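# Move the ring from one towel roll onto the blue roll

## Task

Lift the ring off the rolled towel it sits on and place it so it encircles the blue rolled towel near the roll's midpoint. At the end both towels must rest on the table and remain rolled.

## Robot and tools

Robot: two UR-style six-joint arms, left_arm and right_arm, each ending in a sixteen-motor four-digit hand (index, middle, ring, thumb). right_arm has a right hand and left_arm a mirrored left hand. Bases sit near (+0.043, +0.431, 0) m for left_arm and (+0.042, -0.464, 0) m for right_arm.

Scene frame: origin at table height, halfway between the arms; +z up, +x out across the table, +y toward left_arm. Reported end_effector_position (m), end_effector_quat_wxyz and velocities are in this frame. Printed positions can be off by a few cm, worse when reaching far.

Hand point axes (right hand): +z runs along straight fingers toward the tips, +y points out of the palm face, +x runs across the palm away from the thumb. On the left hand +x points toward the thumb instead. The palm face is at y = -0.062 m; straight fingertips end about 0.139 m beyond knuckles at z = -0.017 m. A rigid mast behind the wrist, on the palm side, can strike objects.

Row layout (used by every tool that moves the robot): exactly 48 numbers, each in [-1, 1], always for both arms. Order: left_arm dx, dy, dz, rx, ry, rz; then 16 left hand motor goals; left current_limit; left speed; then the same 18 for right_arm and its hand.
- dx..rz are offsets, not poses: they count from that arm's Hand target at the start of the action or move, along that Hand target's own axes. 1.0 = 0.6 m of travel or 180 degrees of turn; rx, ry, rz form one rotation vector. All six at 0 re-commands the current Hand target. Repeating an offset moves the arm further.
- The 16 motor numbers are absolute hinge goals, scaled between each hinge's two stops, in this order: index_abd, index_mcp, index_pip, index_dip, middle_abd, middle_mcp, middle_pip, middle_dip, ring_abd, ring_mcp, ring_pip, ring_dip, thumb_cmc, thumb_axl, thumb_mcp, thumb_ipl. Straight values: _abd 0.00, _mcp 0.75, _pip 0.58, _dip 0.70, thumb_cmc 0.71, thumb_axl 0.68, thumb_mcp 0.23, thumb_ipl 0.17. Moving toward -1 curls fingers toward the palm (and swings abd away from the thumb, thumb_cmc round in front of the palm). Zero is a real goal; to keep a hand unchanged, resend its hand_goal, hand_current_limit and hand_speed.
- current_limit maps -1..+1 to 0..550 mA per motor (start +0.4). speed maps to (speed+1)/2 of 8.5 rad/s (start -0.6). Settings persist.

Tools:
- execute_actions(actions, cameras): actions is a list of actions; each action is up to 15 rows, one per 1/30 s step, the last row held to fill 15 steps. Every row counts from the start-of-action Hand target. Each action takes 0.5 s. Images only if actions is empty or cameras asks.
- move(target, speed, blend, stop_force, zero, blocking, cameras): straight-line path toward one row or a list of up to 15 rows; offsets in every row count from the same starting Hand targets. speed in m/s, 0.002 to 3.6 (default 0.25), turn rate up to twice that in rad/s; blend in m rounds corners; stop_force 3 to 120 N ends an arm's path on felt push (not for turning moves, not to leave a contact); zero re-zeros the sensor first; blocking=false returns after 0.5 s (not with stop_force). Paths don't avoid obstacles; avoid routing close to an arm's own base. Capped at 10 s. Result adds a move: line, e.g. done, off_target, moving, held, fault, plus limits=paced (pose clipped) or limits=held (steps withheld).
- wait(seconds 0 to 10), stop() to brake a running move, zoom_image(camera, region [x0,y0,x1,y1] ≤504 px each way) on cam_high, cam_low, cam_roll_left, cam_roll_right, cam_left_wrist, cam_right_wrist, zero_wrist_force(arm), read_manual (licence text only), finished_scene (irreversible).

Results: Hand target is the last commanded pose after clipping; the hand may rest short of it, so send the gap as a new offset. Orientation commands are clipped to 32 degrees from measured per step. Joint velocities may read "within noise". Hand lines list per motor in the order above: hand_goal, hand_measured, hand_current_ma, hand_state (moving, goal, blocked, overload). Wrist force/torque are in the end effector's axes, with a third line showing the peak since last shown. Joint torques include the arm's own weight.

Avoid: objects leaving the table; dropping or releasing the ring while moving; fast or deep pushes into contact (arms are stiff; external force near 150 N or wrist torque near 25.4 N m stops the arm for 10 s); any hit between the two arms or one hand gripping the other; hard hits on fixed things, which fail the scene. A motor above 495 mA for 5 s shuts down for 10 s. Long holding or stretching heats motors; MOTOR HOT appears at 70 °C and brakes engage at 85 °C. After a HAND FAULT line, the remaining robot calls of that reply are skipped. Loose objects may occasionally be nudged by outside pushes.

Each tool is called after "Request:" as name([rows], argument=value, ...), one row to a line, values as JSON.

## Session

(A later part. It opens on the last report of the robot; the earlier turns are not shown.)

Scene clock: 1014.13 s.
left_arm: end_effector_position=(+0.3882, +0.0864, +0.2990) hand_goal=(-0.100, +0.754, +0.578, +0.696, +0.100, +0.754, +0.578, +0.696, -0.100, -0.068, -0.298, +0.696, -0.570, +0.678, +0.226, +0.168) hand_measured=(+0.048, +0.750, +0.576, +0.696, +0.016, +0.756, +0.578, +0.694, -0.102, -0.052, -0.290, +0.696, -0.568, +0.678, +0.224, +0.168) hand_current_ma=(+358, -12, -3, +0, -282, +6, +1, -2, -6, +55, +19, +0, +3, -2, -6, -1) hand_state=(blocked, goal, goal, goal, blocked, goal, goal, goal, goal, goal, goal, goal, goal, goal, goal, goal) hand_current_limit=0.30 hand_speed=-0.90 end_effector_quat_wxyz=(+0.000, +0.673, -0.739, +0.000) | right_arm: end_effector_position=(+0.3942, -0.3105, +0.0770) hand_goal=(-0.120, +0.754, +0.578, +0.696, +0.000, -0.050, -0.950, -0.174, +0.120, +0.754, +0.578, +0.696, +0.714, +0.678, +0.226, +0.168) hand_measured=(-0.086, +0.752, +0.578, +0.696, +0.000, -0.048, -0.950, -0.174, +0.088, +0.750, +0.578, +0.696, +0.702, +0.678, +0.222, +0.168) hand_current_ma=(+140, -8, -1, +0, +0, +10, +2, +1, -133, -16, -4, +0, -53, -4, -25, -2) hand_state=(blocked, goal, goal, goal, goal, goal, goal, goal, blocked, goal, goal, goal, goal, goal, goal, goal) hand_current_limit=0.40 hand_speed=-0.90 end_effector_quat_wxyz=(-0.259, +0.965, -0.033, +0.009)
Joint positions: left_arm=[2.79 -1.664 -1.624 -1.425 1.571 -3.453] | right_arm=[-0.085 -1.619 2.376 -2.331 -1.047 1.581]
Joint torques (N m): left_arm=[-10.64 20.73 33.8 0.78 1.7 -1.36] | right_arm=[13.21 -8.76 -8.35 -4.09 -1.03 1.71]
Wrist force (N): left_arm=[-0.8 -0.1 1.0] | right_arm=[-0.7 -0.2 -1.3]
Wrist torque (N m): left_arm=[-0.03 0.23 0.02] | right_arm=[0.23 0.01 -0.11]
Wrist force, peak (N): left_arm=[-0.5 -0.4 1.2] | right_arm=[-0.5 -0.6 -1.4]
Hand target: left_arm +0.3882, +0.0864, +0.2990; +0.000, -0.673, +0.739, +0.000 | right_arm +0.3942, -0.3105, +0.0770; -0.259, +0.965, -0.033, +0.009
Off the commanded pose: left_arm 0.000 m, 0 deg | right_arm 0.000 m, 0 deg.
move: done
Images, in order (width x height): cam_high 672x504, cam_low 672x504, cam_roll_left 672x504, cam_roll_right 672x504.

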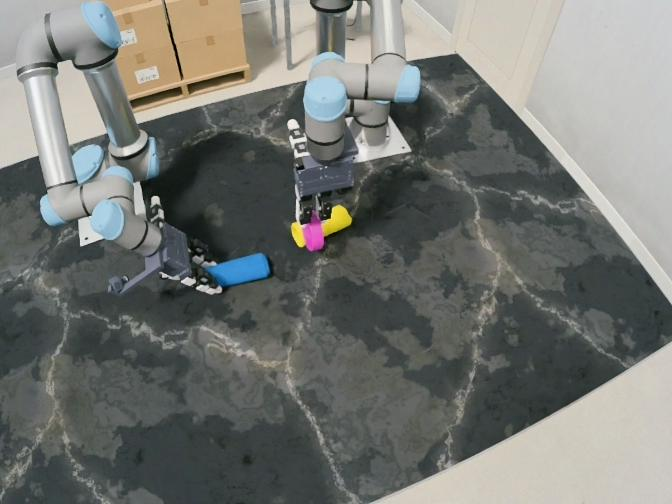

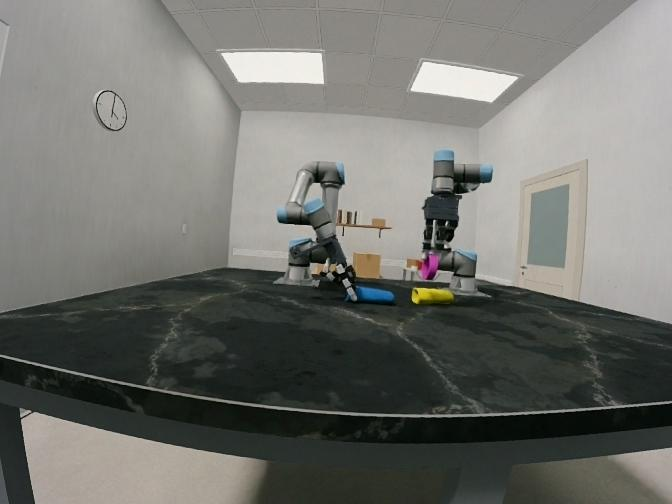

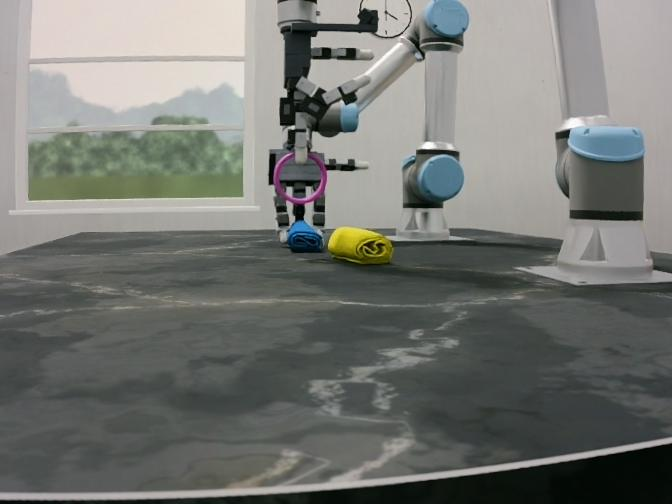

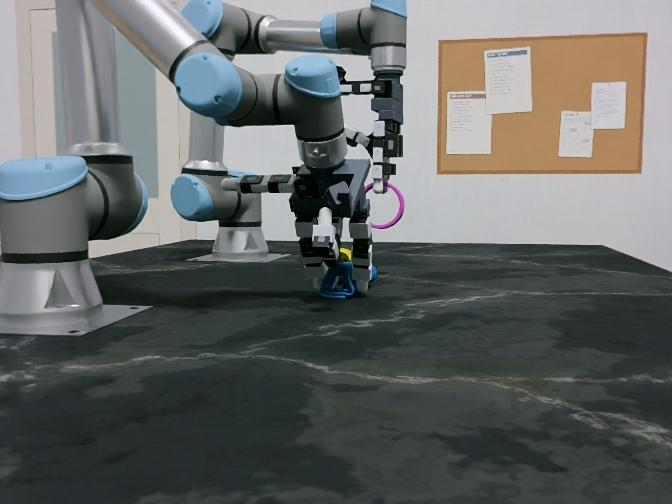

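Request:
move([
  [0,0,0,0,0,0,-0.1,0.754,0.577,0.696,0.1,0.754,0.577,0.696,-0.1,-0.068,-0.299,0.696,-0.571,0.677,0.226,0.168,0.3,-0.9,0,0,0,0,0,0,-0.18,0.754,0.577,0.696,0,-0.05,-0.95,-0.174,0.18,0.754,0.577,0.696,0.714,0.677,0.226,0.168,0.4,-0.9],
  [0,0,0,0,0,0,-0.1,0.754,0.577,0.696,0.1,0.754,0.577,0.696,-0.1,-0.068,-0.299,0.696,-0.571,0.677,0.226,0.168,0.3,-0.9,0,-0.025,-0.0433,0,0,0,-0.18,0.754,0.577,0.696,0,-0.05,-0.95,-0.174,0.18,0.754,0.577,0.696,0.714,0.677,0.226,0.168,0.4,-0.9],
], speed=0.04, cameras=["cam_high","cam_roll_right","cam_roll_left","cam_low"])

Request:
zoom_image(camera="cam_roll_right", region=[290, 200, 410, 310])

Request:
zoom_image(camera="cam_low", region=[320, 220, 450, 320])

Request:
zoom_image(camera="cam_roll_left", region=[240, 120, 400, 280])

Scene clock: 1026.63 s.
left_arm: end_effector_position=(+0.3882, +0.0864, +0.2990) hand_goal=(-0.100, +0.754, +0.578, +0.696, +0.100, +0.754, +0.578, +0.696, -0.100, -0.068, -0.298, +0.696, -0.570, +0.678, +0.226, +0.168) hand_measured=(+0.048, +0.750, +0.576, +0.696, +0.016, +0.756, +0.578, +0.694, -0.102, -0.052, -0.290, +0.696, -0.568, +0.678, +0.224, +0.168) hand_current_ma=(+358, -12, -3, +0, -282, +6, +1, -2, -6, +55, +19, +0, +3, -2, -6, -1) hand_state=(blocked, goal, goal, goal, blocked, goal, goal, goal, goal, goal, goal, goal, goal, goal, goal, goal) hand_current_limit=0.30 hand_speed=-0.90 end_effector_quat_wxyz=(+0.000, +0.673, -0.739, +0.000) | right_arm: end_effector_position=(+0.3942, -0.3105, +0.1070) hand_goal=(-0.180, +0.754, +0.578, +0.696, +0.000, -0.050, -0.950, -0.174, +0.180, +0.754, +0.578, +0.696, +0.714, +0.678, +0.226, +0.168) hand_measured=(-0.162, +0.750, +0.578, +0.696, +0.000, -0.048, -0.950, -0.174, +0.156, +0.748, +0.578, +0.696, +0.702, +0.678, +0.222, +0.168) hand_current_ma=(+76, -19, +2, +0, +0, +10, +2, +1, -100, -24, +0, +0, -53, -4, -25, -2) hand_state=(goal, goal, goal, goal, goal, goal, goal, goal, blocked, goal, goal, goal, goal, goal, goal, goal) hand_current_limit=0.40 hand_speed=-0.90 end_effector_quat_wxyz=(-0.259, +0.965, -0.033, +0.009)
Joint positions: left_arm=[2.79 -1.664 -1.624 -1.425 1.571 -3.453] | right_arm=[-0.085 -1.684 2.332 -2.224 -1.047 1.581]
Joint torques (N m): left_arm=[-10.16 20.81 34.77 0.94 1.71 -1.33] | right_arm=[-3.05 -21.69 -27.73 -0.58 0.28 -2.07]
Wrist force (N): left_arm=[-0.7 -0.4 1.2] | right_arm=[-0.2 0.8 -0.6]
Wrist torque (N m): left_arm=[-0.09 0.22 0.04] | right_arm=[0.16 -0.01 -0.05]
Wrist force, peak (N): left_arm=[-0.5 -0.2 1.4] | right_arm=[-1.1 -0.2 -2.0]
Hand target: left_arm +0.3882, +0.0864, +0.2990; +0.000, -0.673, +0.739, +0.000 | right_arm +0.3943, -0.3105, +0.1070; -0.259, +0.965, -0.033, +0.009
Off the commanded pose: left_arm 0.000 m, 0 deg | right_arm 0.000 m, 0 deg.
move: done
Images, in order (width x height): cam_high 672x504, cam_low 672x504, cam_roll_left 672x504, cam_roll_right 672x504.

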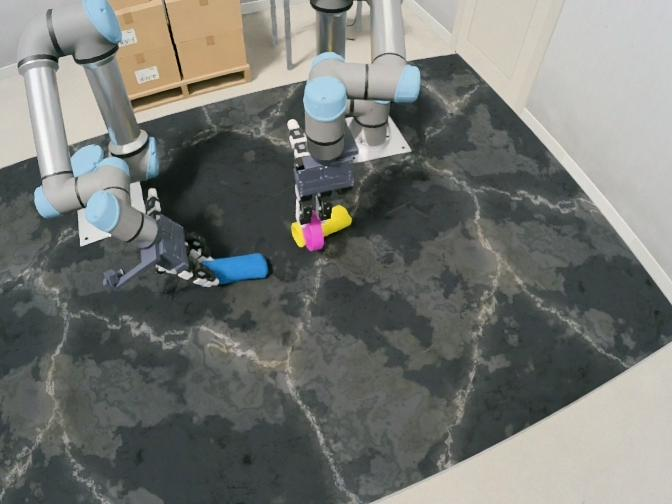

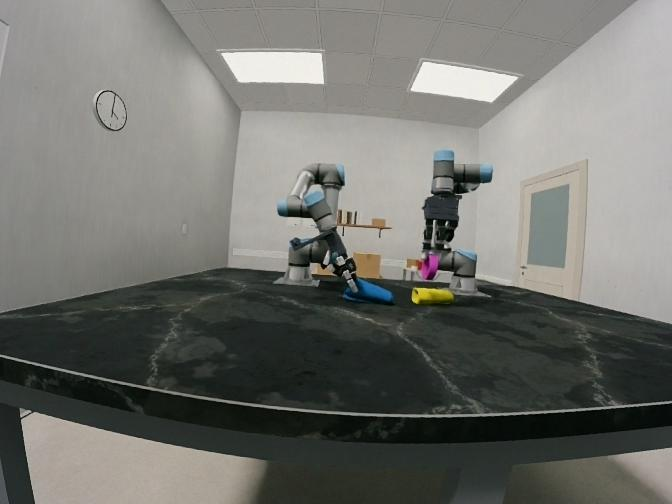

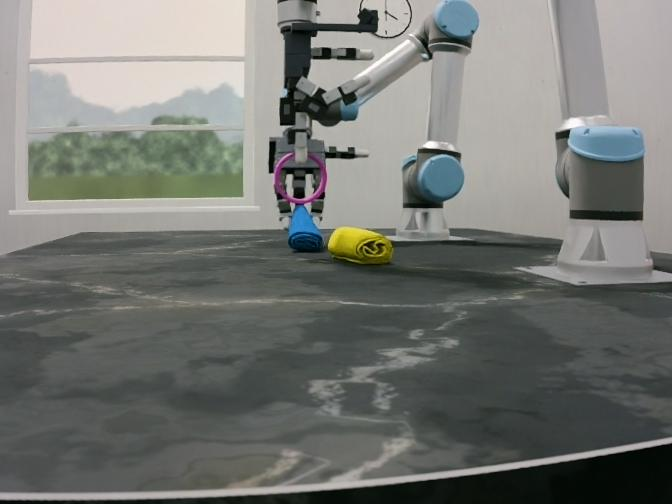

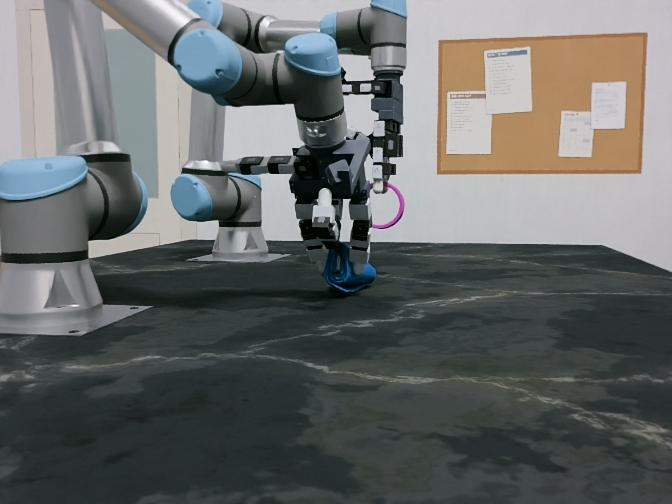

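Scaled by 4.200 from the camera's 672x504 image, which has a finer 960x720 frame.

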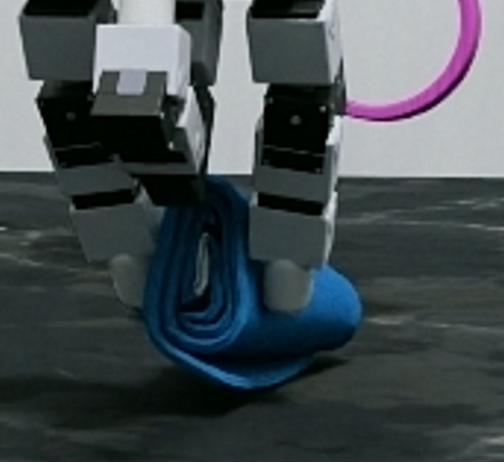

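Scaled by 3.877 from the camera's 672x504 image, which has a finer 960x720 frame.

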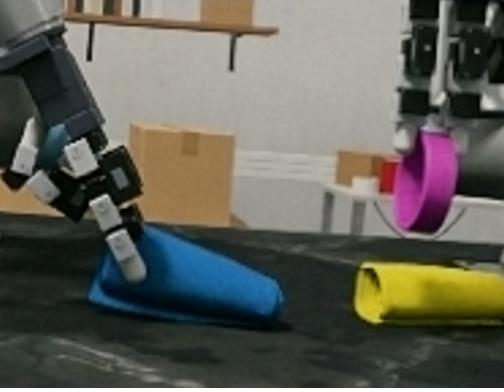

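Scaled by 3.150 from the camera's 672x504 image, which has a finer 960x720 frame.

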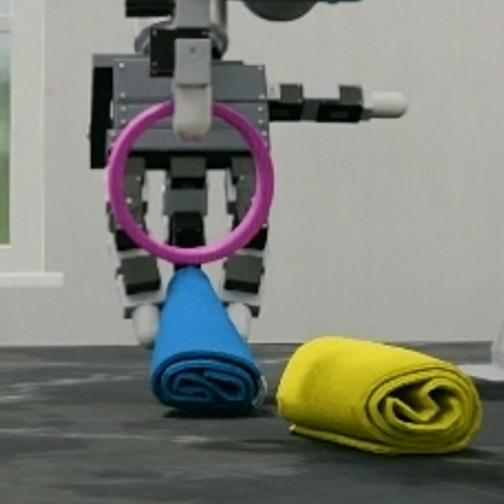

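Request:
move([
  [0,0,0,0,0,0,-0.1,0.754,0.577,0.696,0.1,0.754,0.577,0.696,-0.1,-0.068,-0.299,0.696,-0.571,0.677,0.226,0.168,0.3,-0.9,0,0.023,0.0398,0,0,0,-0.18,0.754,0.577,0.696,0,-0.05,-0.95,-0.174,0.18,0.754,0.577,0.696,0.714,0.677,0.226,0.168,0.4,-0.9],
  [0,0,0,0,0,0,-0.1,0.754,0.577,0.696,0.1,0.754,0.577,0.696,-0.1,-0.068,-0.299,0.696,-0.571,0.677,0.226,0.168,0.3,-0.9,0,0.023,0.0398,0,0,0,-0.3,0.754,0.577,0.696,0,-0.05,-0.95,-0.174,0.3,0.754,0.577,0.696,0.714,0.677,0.226,0.168,0.5,-0.9],
  [0,0,0,0,0,0,-0.1,0.754,0.577,0.696,0.1,0.754,0.577,0.696,-0.1,-0.068,-0.299,0.696,-0.571,0.677,0.226,0.168,0.3,-0.9,0,0,0,0,0,0,-0.3,0.754,0.577,0.696,0,-0.05,-0.95,-0.174,0.3,0.754,0.577,0.696,0.714,0.677,0.226,0.168,0.5,-0.9],
], speed=0.05, cameras=["cam_high","cam_roll_right","cam_roll_left","cam_low"])

Request:
zoom_image(camera="cam_roll_right", region=[290, 200, 410, 310])

Request:
zoom_image(camera="cam_low", region=[320, 220, 450, 320])

Request:
zoom_image(camera="cam_roll_left", region=[240, 120, 400, 280])

Scene clock: 1072.77 s.
left_arm: end_effector_position=(+0.3882, +0.0864, +0.2990) hand_goal=(-0.100, +0.754, +0.578, +0.696, +0.100, +0.754, +0.578, +0.696, -0.100, -0.068, -0.298, +0.696, -0.570, +0.678, +0.226, +0.168) hand_measured=(+0.048, +0.750, +0.576, +0.696, +0.016, +0.756, +0.578, +0.694, -0.102, -0.052, -0.290, +0.696, -0.568, +0.678, +0.224, +0.168) hand_current_ma=(+358, -12, -3, +0, -282, +6, +1, -2, -6, +55, +19, +0, +3, -2, -6, -1) hand_state=(blocked, goal, goal, goal, blocked, goal, goal, goal, goal, goal, goal, goal, goal, goal, goal, goal) hand_current_limit=0.30 hand_speed=-0.90 end_effector_quat_wxyz=(+0.000, +0.673, -0.739, +0.000) | right_arm: end_effector_position=(+0.3942, -0.3104, +0.1070) hand_goal=(-0.300, +0.754, +0.578, +0.696, +0.000, -0.050, -0.950, -0.174, +0.300, +0.754, +0.578, +0.696, +0.714, +0.678, +0.226, +0.168) hand_measured=(-0.204, +0.748, +0.576, +0.696, +0.000, -0.048, -0.950, -0.174, +0.154, +0.744, +0.574, +0.694, +0.702, +0.678, +0.222, +0.168) hand_current_ma=(+408, -27, -7, +1, +0, +10, +2, +1, -412, -44, -16, -5, -53, -4, -25, -2) hand_state=(blocked, goal, goal, goal, goal, goal, goal, goal, blocked, goal, goal, goal, goal, goal, goal, goal) hand_current_limit=0.50 hand_speed=-0.90 end_effector_quat_wxyz=(-0.259, +0.965, -0.033, +0.009)
Joint positions: left_arm=[2.79 -1.664 -1.624 -1.425 1.571 -3.453] | right_arm=[-0.085 -1.684 2.332 -2.224 -1.047 1.581]
Joint torques (N m): left_arm=[-10.62 21.05 33.64 0.84 1.75 -0.93] | right_arm=[-7.34 -21.76 -28.35 -0.3 1.14 -2.43]
Wrist force (N): left_arm=[-0.7 -0.4 0.9] | right_arm=[-0.4 0.9 -0.3]
Wrist torque (N m): left_arm=[-0.06 0.21 0.04] | right_arm=[0.08 0.00 -0.06]
Wrist force, peak (N): left_arm=[-0.6 -0.4 1.3] | right_arm=[-0.5 -0.7 -7.8]
Hand target: left_arm +0.3882, +0.0864, +0.2990; +0.000, -0.673, +0.739, +0.000 | right_arm +0.3943, -0.3105, +0.1070; -0.259, +0.965, -0.033, +0.009
Off the commanded pose: left_arm 0.000 m, 0 deg | right_arm 0.000 m, 0 deg.
move: done
Images, in order (width x height): cam_high 672x504, cam_low 672x504, cam_roll_left 672x504, cam_roll_right 672x504.

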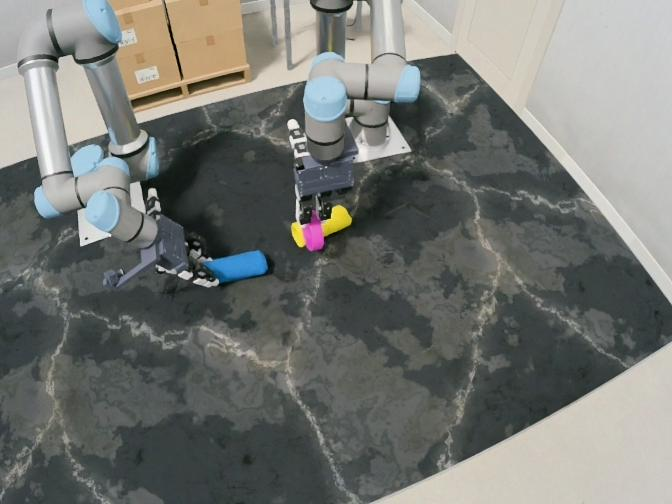

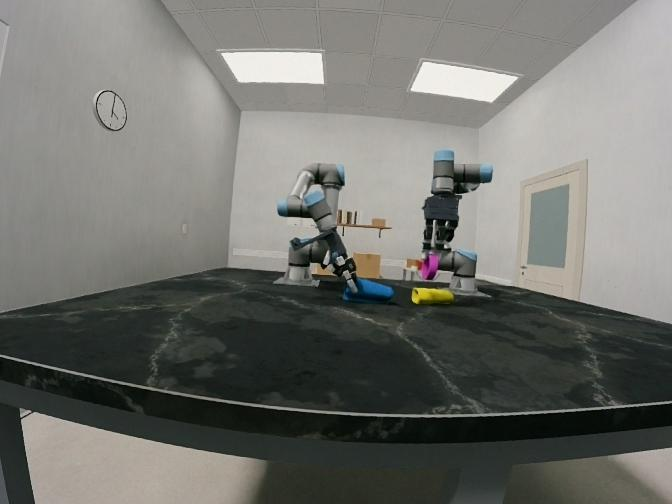

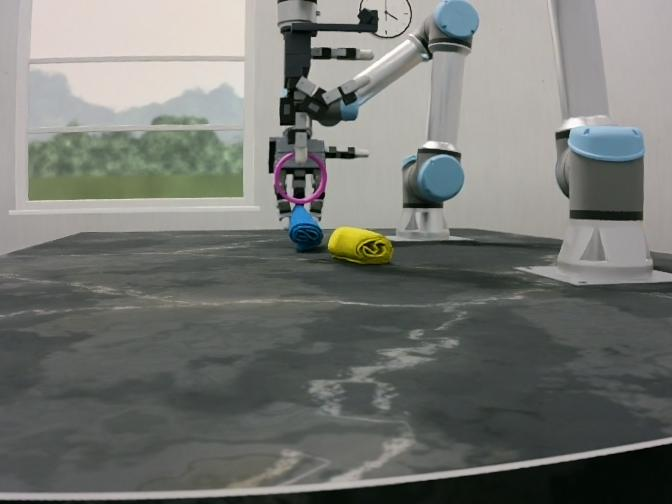

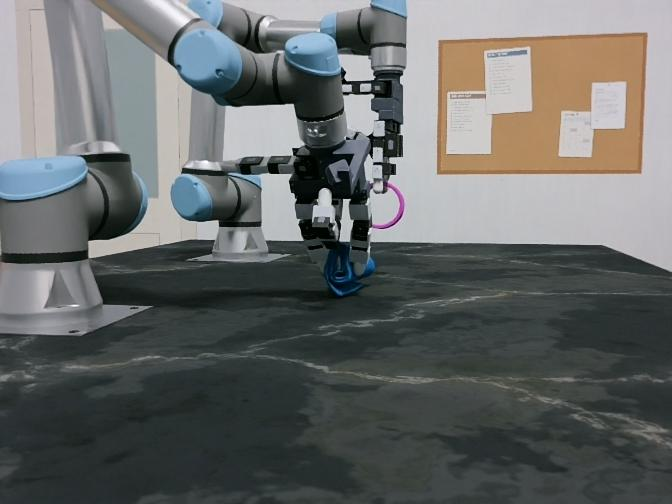

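Scaled by 4.200 from the camera's 672x504 image, which has a finer 960x720 frame.

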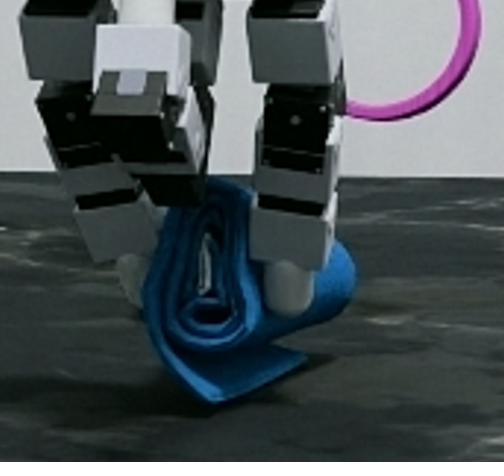

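Scaled by 3.877 from the camera's 672x504 image, which has a finer 960x720 frame.

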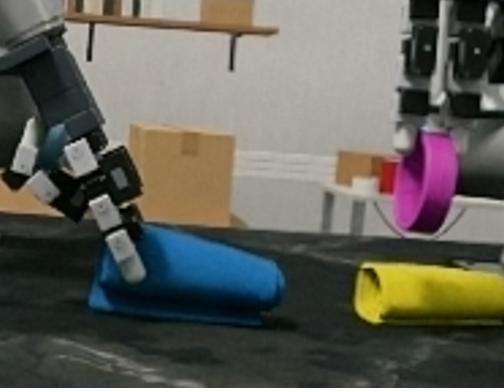

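Scaled by 3.150 from the camera's 672x504 image, which has a finer 960x720 frame.

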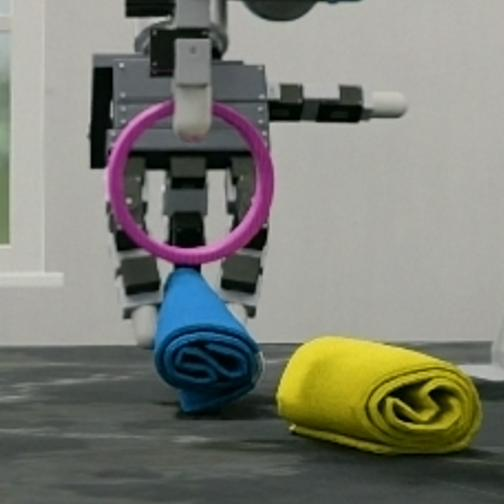

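Request:
move(target=[0,0,0,0,0,0,-0.1,0.754,0.577,0.696,0.1,0.754,0.577,0.696,-0.1,-0.068,-0.299,0.696,-0.571,0.677,0.226,0.168,0.3,-0.9,0,-0.0125,-0.0216,0,0,0,-0.3,0.754,0.577,0.696,0,-0.05,-0.95,-0.174,0.3,0.754,0.577,0.696,0.714,0.677,0.226,0.168,0.5,-0.9], speed=0.04, cameras=["cam_high","cam_roll_right","cam_roll_left","cam_low"])

Request:
zoom_image(camera="cam_roll_right", region=[290, 200, 410, 310])

Request:
zoom_image(camera="cam_low", region=[320, 240, 420, 320])

Request:
zoom_image(camera="cam_roll_left", region=[260, 170, 360, 270])

Scene clock: 1100.93 s.
left_arm: end_effector_position=(+0.3882, +0.0864, +0.2990) hand_goal=(-0.100, +0.754, +0.578, +0.696, +0.100, +0.754, +0.578, +0.696, -0.100, -0.068, -0.298, +0.696, -0.570, +0.678, +0.226, +0.168) hand_measured=(+0.048, +0.750, +0.576, +0.696, +0.016, +0.756, +0.578, +0.694, -0.102, -0.052, -0.290, +0.696, -0.568, +0.678, +0.224, +0.168) hand_current_ma=(+358, -12, -3, +0, -282, +6, +1, -2, -6, +55, +19, +0, +3, -2, -6, -1) hand_state=(blocked, goal, goal, goal, blocked, goal, goal, goal, goal, goal, goal, goal, goal, goal, goal, goal) hand_current_limit=0.30 hand_speed=-0.90 end_effector_quat_wxyz=(+0.000, +0.673, -0.739, +0.000) | right_arm: end_effector_position=(+0.3943, -0.3105, +0.1219) hand_goal=(-0.300, +0.754, +0.578, +0.696, +0.000, -0.050, -0.950, -0.174, +0.300, +0.754, +0.578, +0.696, +0.714, +0.678, +0.226, +0.168) hand_measured=(-0.204, +0.748, +0.576, +0.696, +0.000, -0.048, -0.950, -0.174, +0.154, +0.744, +0.574, +0.694, +0.702, +0.678, +0.222, +0.168) hand_current_ma=(+408, -28, -8, +1, +0, +10, +2, +1, -412, -45, -16, -5, -53, -4, -25, -2) hand_state=(blocked, goal, goal, goal, goal, goal, goal, goal, blocked, goal, goal, goal, goal, goal, goal, goal) hand_current_limit=0.50 hand_speed=-0.90 end_effector_quat_wxyz=(-0.259, +0.965, -0.034, +0.009)
Joint positions: left_arm=[2.79 -1.664 -1.624 -1.425 1.571 -3.453] | right_arm=[-0.085 -1.712 2.309 -2.172 -1.047 1.581]
Joint torques (N m): left_arm=[-10.7 21.11 34.19 0.96 1.6 -1.14] | right_arm=[-1.12 -20.98 -29.99 -0.4 1.27 -0.47]
Wrist force (N): left_arm=[-0.4 -0.3 1.0] | right_arm=[-0.5 0.8 -0.2]
Wrist torque (N m): left_arm=[-0.06 0.18 0.06] | right_arm=[0.06 0.01 -0.06]
Wrist force, peak (N): left_arm=[-0.8 -0.5 1.4] | right_arm=[-0.3 1.2 -0.7]
Hand target: left_arm +0.3882, +0.0864, +0.2990; +0.000, -0.673, +0.739, +0.000 | right_arm +0.3943, -0.3105, +0.1220; -0.259, +0.965, -0.033, +0.009
Off the commanded pose: left_arm 0.000 m, 0 deg | right_arm 0.000 m, 0 deg.
move: done
Images, in order (width x height): cam_high 672x504, cam_low 672x504, cam_roll_left 672x504, cam_roll_right 672x504.

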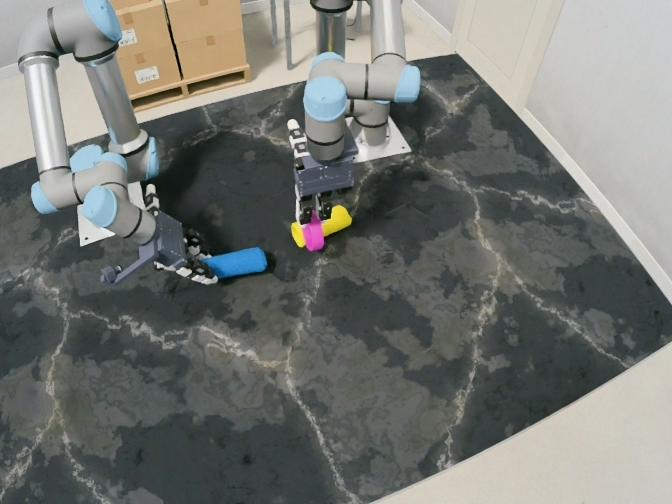

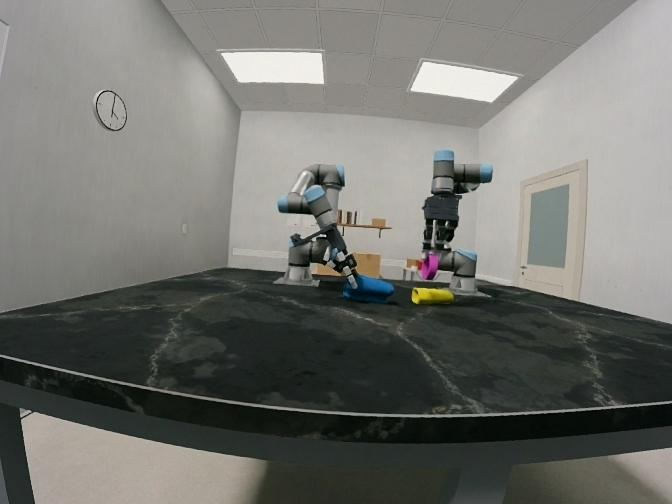

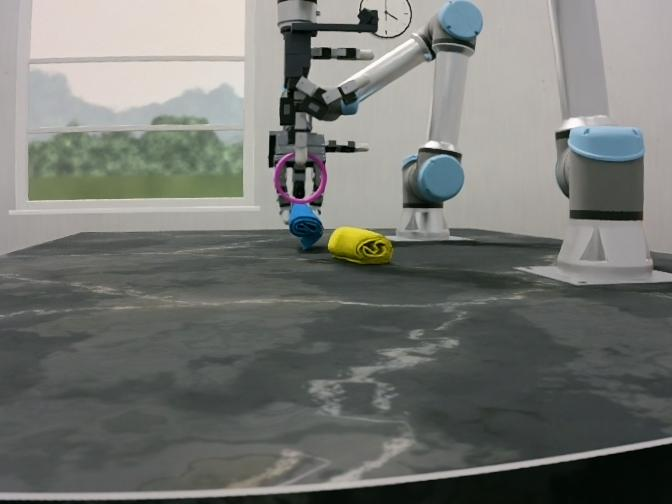

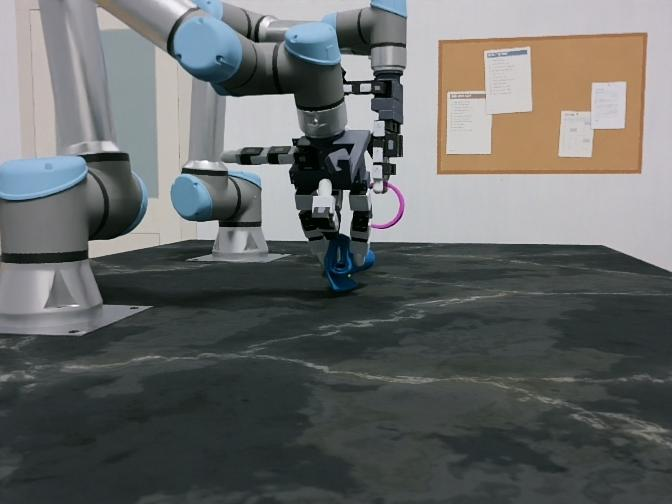

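Scaled by 4.200 from the camera's 672x504 image, which has a finer 960x720 frame.

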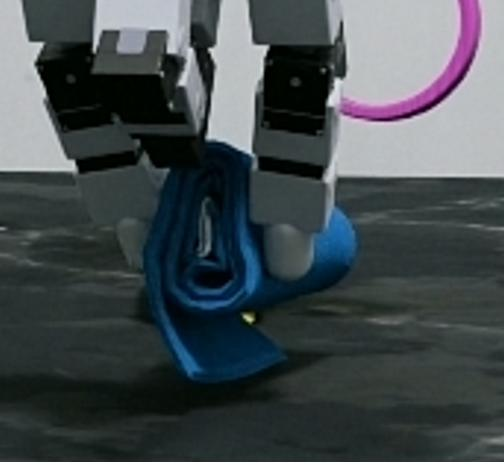

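Scaled by 5.040 from the camera's 672x504 image, which has a finer 960x720 frame.

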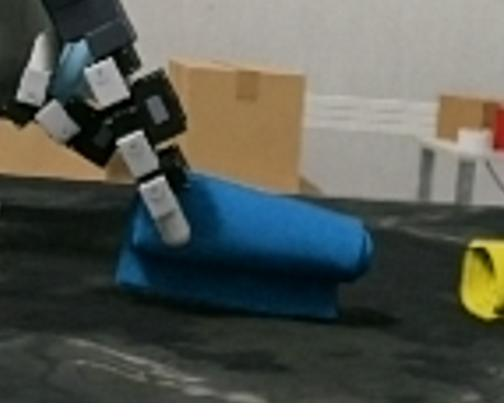

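Scaled by 5.040 from the camera's 672x504 image, which has a finer 960x720 frame.

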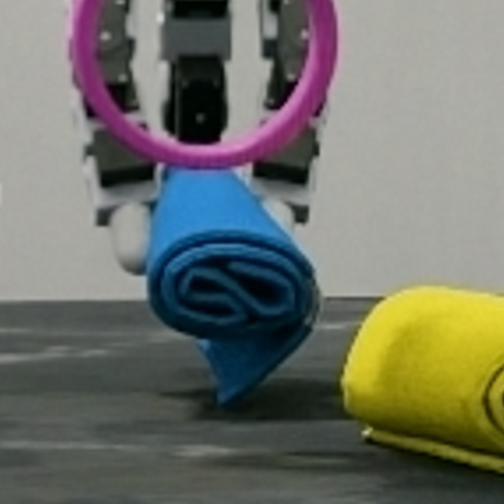

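Request:
move([
  [0,0,0,0,0,0,-0.1,0.754,0.577,0.696,0.1,0.754,0.577,0.696,-0.1,-0.068,-0.299,0.696,-0.571,0.677,0.226,0.168,0.3,-0.9,0,-0.05,-0.0866,0,0,0,-0.3,0.754,0.577,0.696,0,-0.05,-0.95,-0.174,0.3,0.754,0.577,0.696,0.714,0.677,0.226,0.168,0.5,-0.9],
  [0,0,0,0,0,0,-0.1,0.754,0.577,0.696,0.1,0.754,0.577,0.696,-0.1,-0.068,-0.299,0.696,-0.571,0.677,0.226,0.168,0.3,-0.9,0.045,-0.0533,-0.0924,0,-0.1203,0.0694,-0.3,0.754,0.577,0.696,0,-0.05,-0.95,-0.174,0.3,0.754,0.577,0.696,0.714,0.677,0.226,0.168,0.5,-0.9],
], speed=0.08, cameras=["cam_high","cam_roll_right","cam_roll_left","cam_low"])

Request:
zoom_image(camera="cam_roll_right", region=[270, 160, 400, 290])

Request:
zoom_image(camera="cam_low", region=[320, 220, 420, 320])

Request:
zoom_image(camera="cam_roll_left", region=[240, 130, 360, 250])

Scene clock: 1201.53 s.
left_arm: end_effector_position=(+0.3882, +0.0864, +0.2990) hand_goal=(-0.100, +0.754, +0.578, +0.696, +0.100, +0.754, +0.578, +0.696, -0.100, -0.068, -0.298, +0.696, -0.570, +0.678, +0.226, +0.168) hand_measured=(+0.048, +0.750, +0.576, +0.696, +0.016, +0.756, +0.578, +0.694, -0.102, -0.052, -0.290, +0.696, -0.568, +0.678, +0.224, +0.168) hand_current_ma=(+358, -12, -3, +0, -282, +6, +1, -2, -6, +55, +19, +0, +3, -2, -6, -1) hand_state=(blocked, goal, goal, goal, blocked, goal, goal, goal, goal, goal, goal, goal, goal, goal, goal, goal) hand_current_limit=0.30 hand_speed=-0.90 end_effector_quat_wxyz=(+0.000, +0.673, -0.739, +0.000) | right_arm: end_effector_position=(+0.4212, -0.3124, +0.1860) hand_goal=(-0.300, +0.754, +0.578, +0.696, +0.000, -0.050, -0.950, -0.174, +0.300, +0.754, +0.578, +0.696, +0.714, +0.678, +0.226, +0.168) hand_measured=(-0.206, +0.748, +0.576, +0.696, +0.000, -0.048, -0.950, -0.174, +0.154, +0.742, +0.572, +0.694, +0.702, +0.678, +0.222, +0.168) hand_current_ma=(+400, -30, -9, +0, +0, +10, +2, +1, -412, -57, -24, -8, -53, -4, -25, -2) hand_state=(blocked, goal, goal, goal, goal, goal, goal, goal, blocked, goal, goal, goal, goal, goal, goal, goal) hand_current_limit=0.50 hand_speed=-0.90 end_effector_quat_wxyz=(-0.260, +0.940, -0.089, -0.201)
Joint positions: left_arm=[2.79 -1.664 -1.624 -1.425 1.571 -3.453] | right_arm=[-0.087 -1.482 1.872 -1.526 -1.044 1.577]
Joint torques (N m): left_arm=[-10.31 21.26 34.63 0.97 1.62 -0.89] | right_arm=[-14.51 -18.21 -30.46 1.31 2.52 -2.35]
Wrist force (N): left_arm=[-0.7 -0.4 1.0] | right_arm=[-0.8 0.4 -0.8]
Wrist torque (N m): left_arm=[-0.06 0.22 0.03] | right_arm=[0.06 0.04 -0.02]
Wrist force, peak (N): left_arm=[-0.8 -0.3 1.3] | right_arm=[-0.5 1.5 0.2]
Hand target: left_arm +0.3882, +0.0864, +0.2990; +0.000, -0.673, +0.739, +0.000 | right_arm +0.4213, -0.3124, +0.1859; -0.260, +0.940, -0.089, -0.201
Off the commanded pose: left_arm 0.000 m, 0 deg | right_arm 0.000 m, 0 deg.
move: done
Images, in order (width x height): cam_high 672x504, cam_low 672x504, cam_roll_left 672x504, cam_roll_right 672x504.

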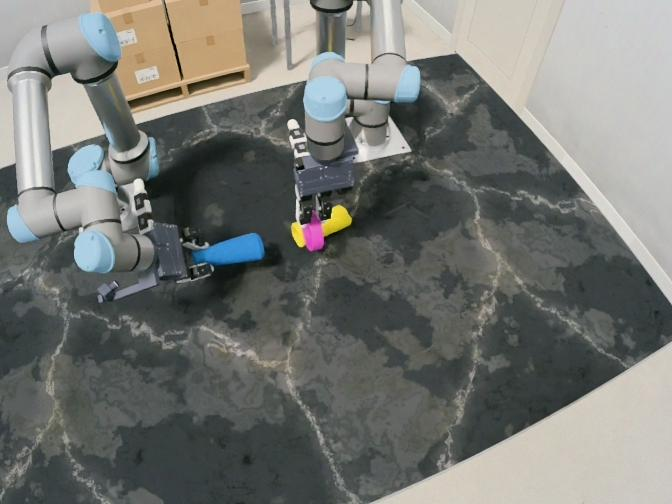

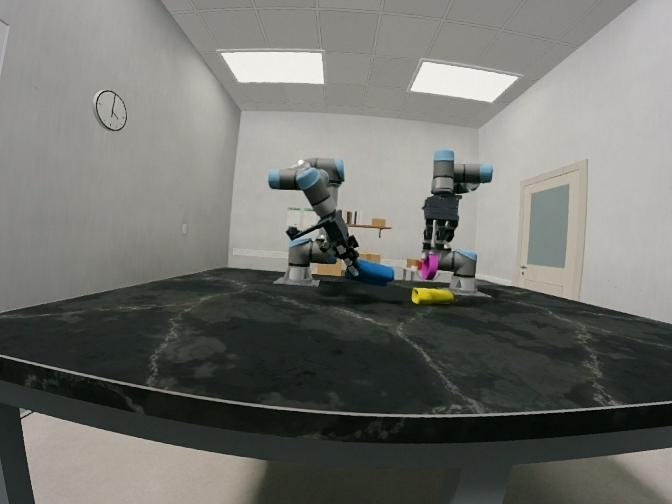

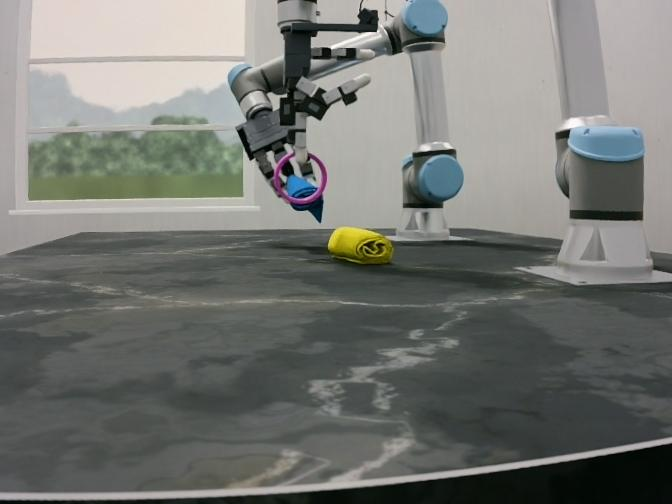

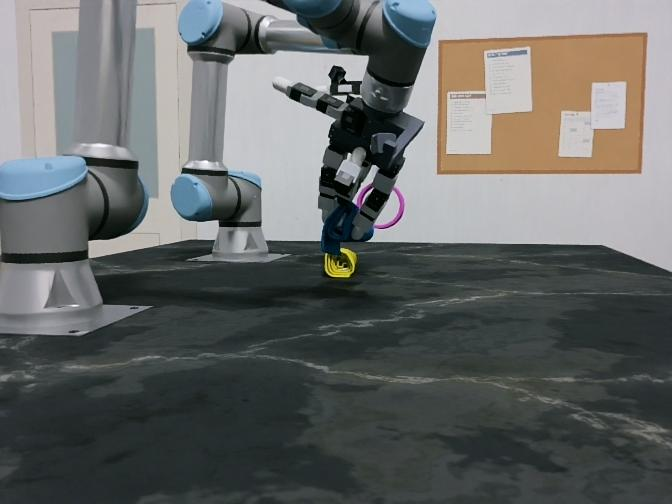

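Scaled by 3.877 from the camera's 672x504 image, which has a finer 960x720 frame.

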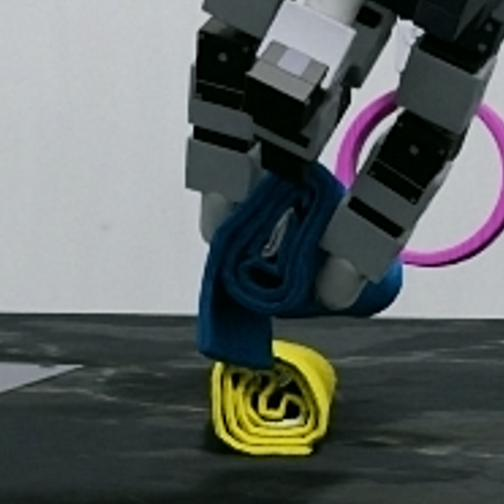

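Scaled by 5.040 from the camera's 672x504 image, which has a finer 960x720 frame.

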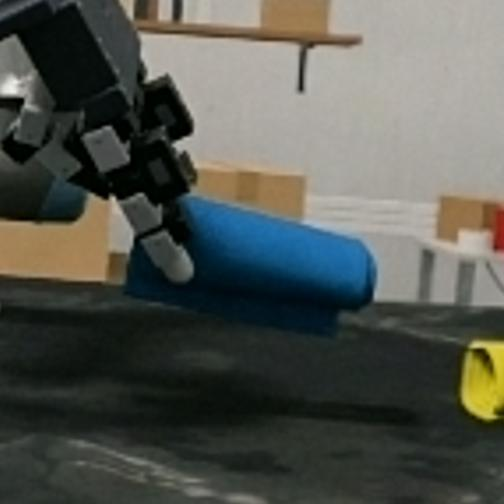

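Scaled by 4.200 from the camera's 672x504 image, which has a finer 960x720 frame.

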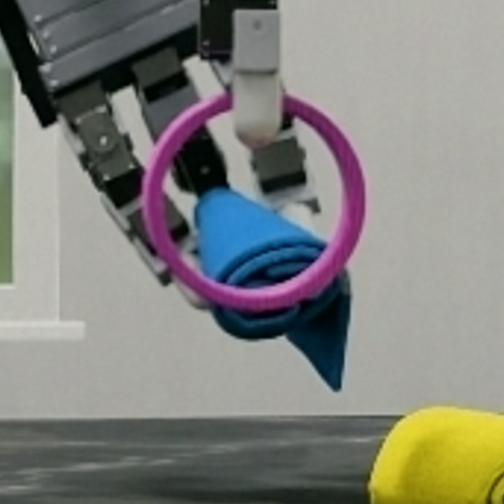

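Request:
move(target=[0,0,0,0,0,0,-0.1,0.754,0.577,0.696,0.1,0.754,0.577,0.696,-0.1,-0.068,-0.299,0.696,-0.571,0.677,0.226,0.168,0.3,-0.9,0.0542,-0.0028,-0.0048,0,-0.1443,0.0833,-0.3,0.754,0.577,0.696,0,-0.05,-0.95,-0.174,0.3,0.754,0.577,0.696,0.714,0.677,0.226,0.168,0.5,-0.9], speed=0.1, cameras=["cam_high","cam_roll_right","cam_roll_left","cam_low"])

Request:
zoom_image(camera="cam_roll_right", region=[270, 160, 400, 290])

Request:
zoom_image(camera="cam_low", region=[320, 220, 420, 320])

Request:
zoom_image(camera="cam_roll_left", region=[240, 130, 360, 250])

Scene clock: 1213.80 s.
left_arm: end_effector_position=(+0.3882, +0.0864, +0.2990) hand_goal=(-0.100, +0.754, +0.578, +0.696, +0.100, +0.754, +0.578, +0.696, -0.100, -0.068, -0.298, +0.696, -0.570, +0.678, +0.226, +0.168) hand_measured=(+0.048, +0.750, +0.576, +0.696, +0.016, +0.756, +0.578, +0.694, -0.102, -0.052, -0.290, +0.696, -0.568, +0.678, +0.224, +0.168) hand_current_ma=(+358, -12, -3, +0, -282, +6, +1, -2, -6, +55, +19, +0, +3, -2, -6, -1) hand_state=(blocked, goal, goal, goal, blocked, goal, goal, goal, goal, goal, goal, goal, goal, goal, goal, goal) hand_current_limit=0.30 hand_speed=-0.90 end_effector_quat_wxyz=(+0.000, +0.673, -0.739, +0.000) | right_arm: end_effector_position=(+0.4521, -0.3145, +0.1752) hand_goal=(-0.300, +0.754, +0.578, +0.696, +0.000, -0.050, -0.950, -0.174, +0.300, +0.754, +0.578, +0.696, +0.714, +0.678, +0.226, +0.168) hand_measured=(-0.208, +0.752, +0.576, +0.696, +0.000, -0.048, -0.950, -0.174, +0.154, +0.742, +0.572, +0.694, +0.706, +0.678, +0.222, +0.168) hand_current_ma=(+391, -6, -7, +0, +0, +10, +2, +1, -412, -60, -26, -9, -36, -4, -25, -2) hand_state=(blocked, goal, goal, goal, goal, goal, goal, goal, blocked, goal, goal, goal, goal, goal, goal, goal) hand_current_limit=0.50 hand_speed=-0.90 end_effector_quat_wxyz=(-0.245, +0.852, -0.149, -0.438)
Joint positions: left_arm=[2.79 -1.664 -1.624 -1.425 1.571 -3.453] | right_arm=[-0.088 -1.092 1.521 -1.041 -1.043 1.574]
Joint torques (N m): left_arm=[-10.97 21.89 34 1.22 1.54 -0.57] | right_arm=[-9.3 -35.71 -27.24 1.86 1.4 -2.2]
Wrist force (N): left_arm=[-0.6 -0.5 1.0] | right_arm=[-0.5 0.1 -0.3]
Wrist torque (N m): left_arm=[-0.07 0.20 0.05] | right_arm=[-0.05 0.02 -0.02]
Wrist force, peak (N): left_arm=[-0.6 -0.3 1.4] | right_arm=[-1.1 0.3 -0.8]
Hand target: left_arm +0.3882, +0.0864, +0.2990; +0.000, -0.673, +0.739, +0.000 | right_arm +0.4521, -0.3145, +0.1752; -0.245, +0.852, -0.149, -0.438
Off the commanded pose: left_arm 0.000 m, 0 deg | right_arm 0.000 m, 0 deg.
move: done
Images, in order (width x height): cam_high 672x504, cam_low 672x504, cam_roll_left 672x504, cam_roll_right 672x504.

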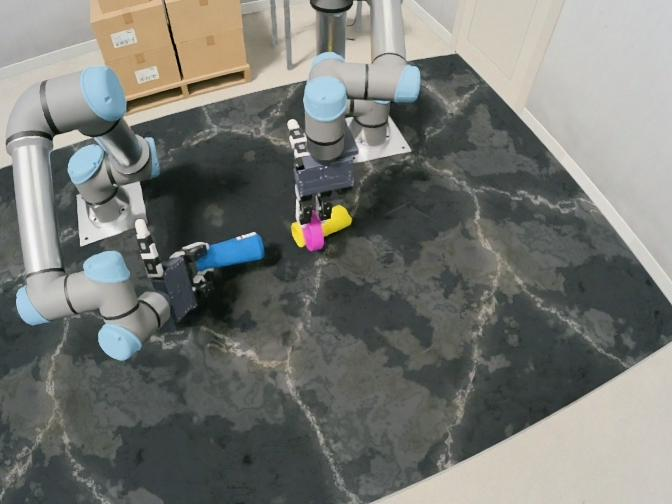

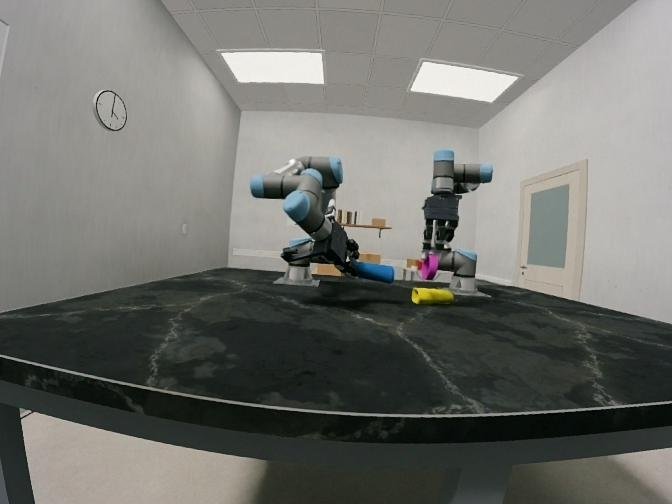

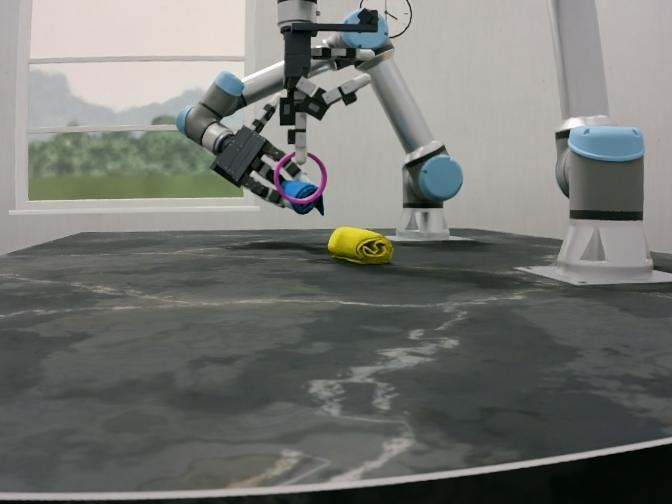

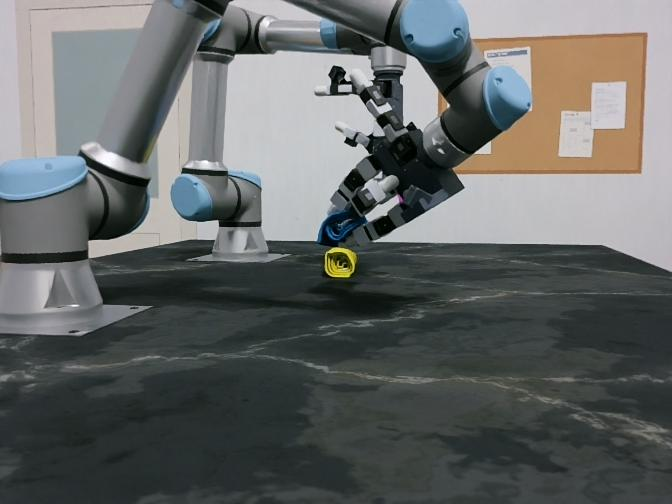

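Scaled by 3.877 from the camera's 672x504 image, which has a finer 960x720 frame.

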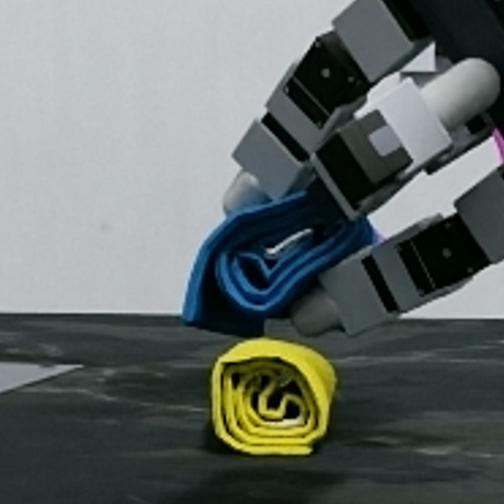

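Scaled by 5.040 from the camera's 672x504 image, which has a finer 960x720 frame.

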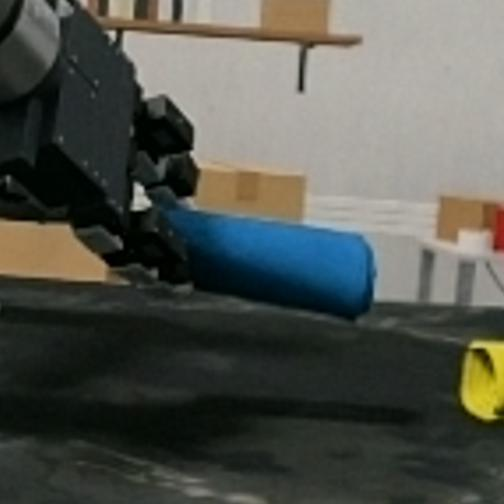

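Scaled by 4.200 from the camera's 672x504 image, which has a finer 960x720 frame.

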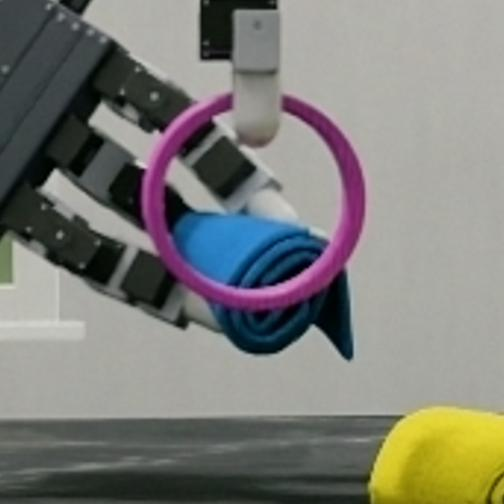

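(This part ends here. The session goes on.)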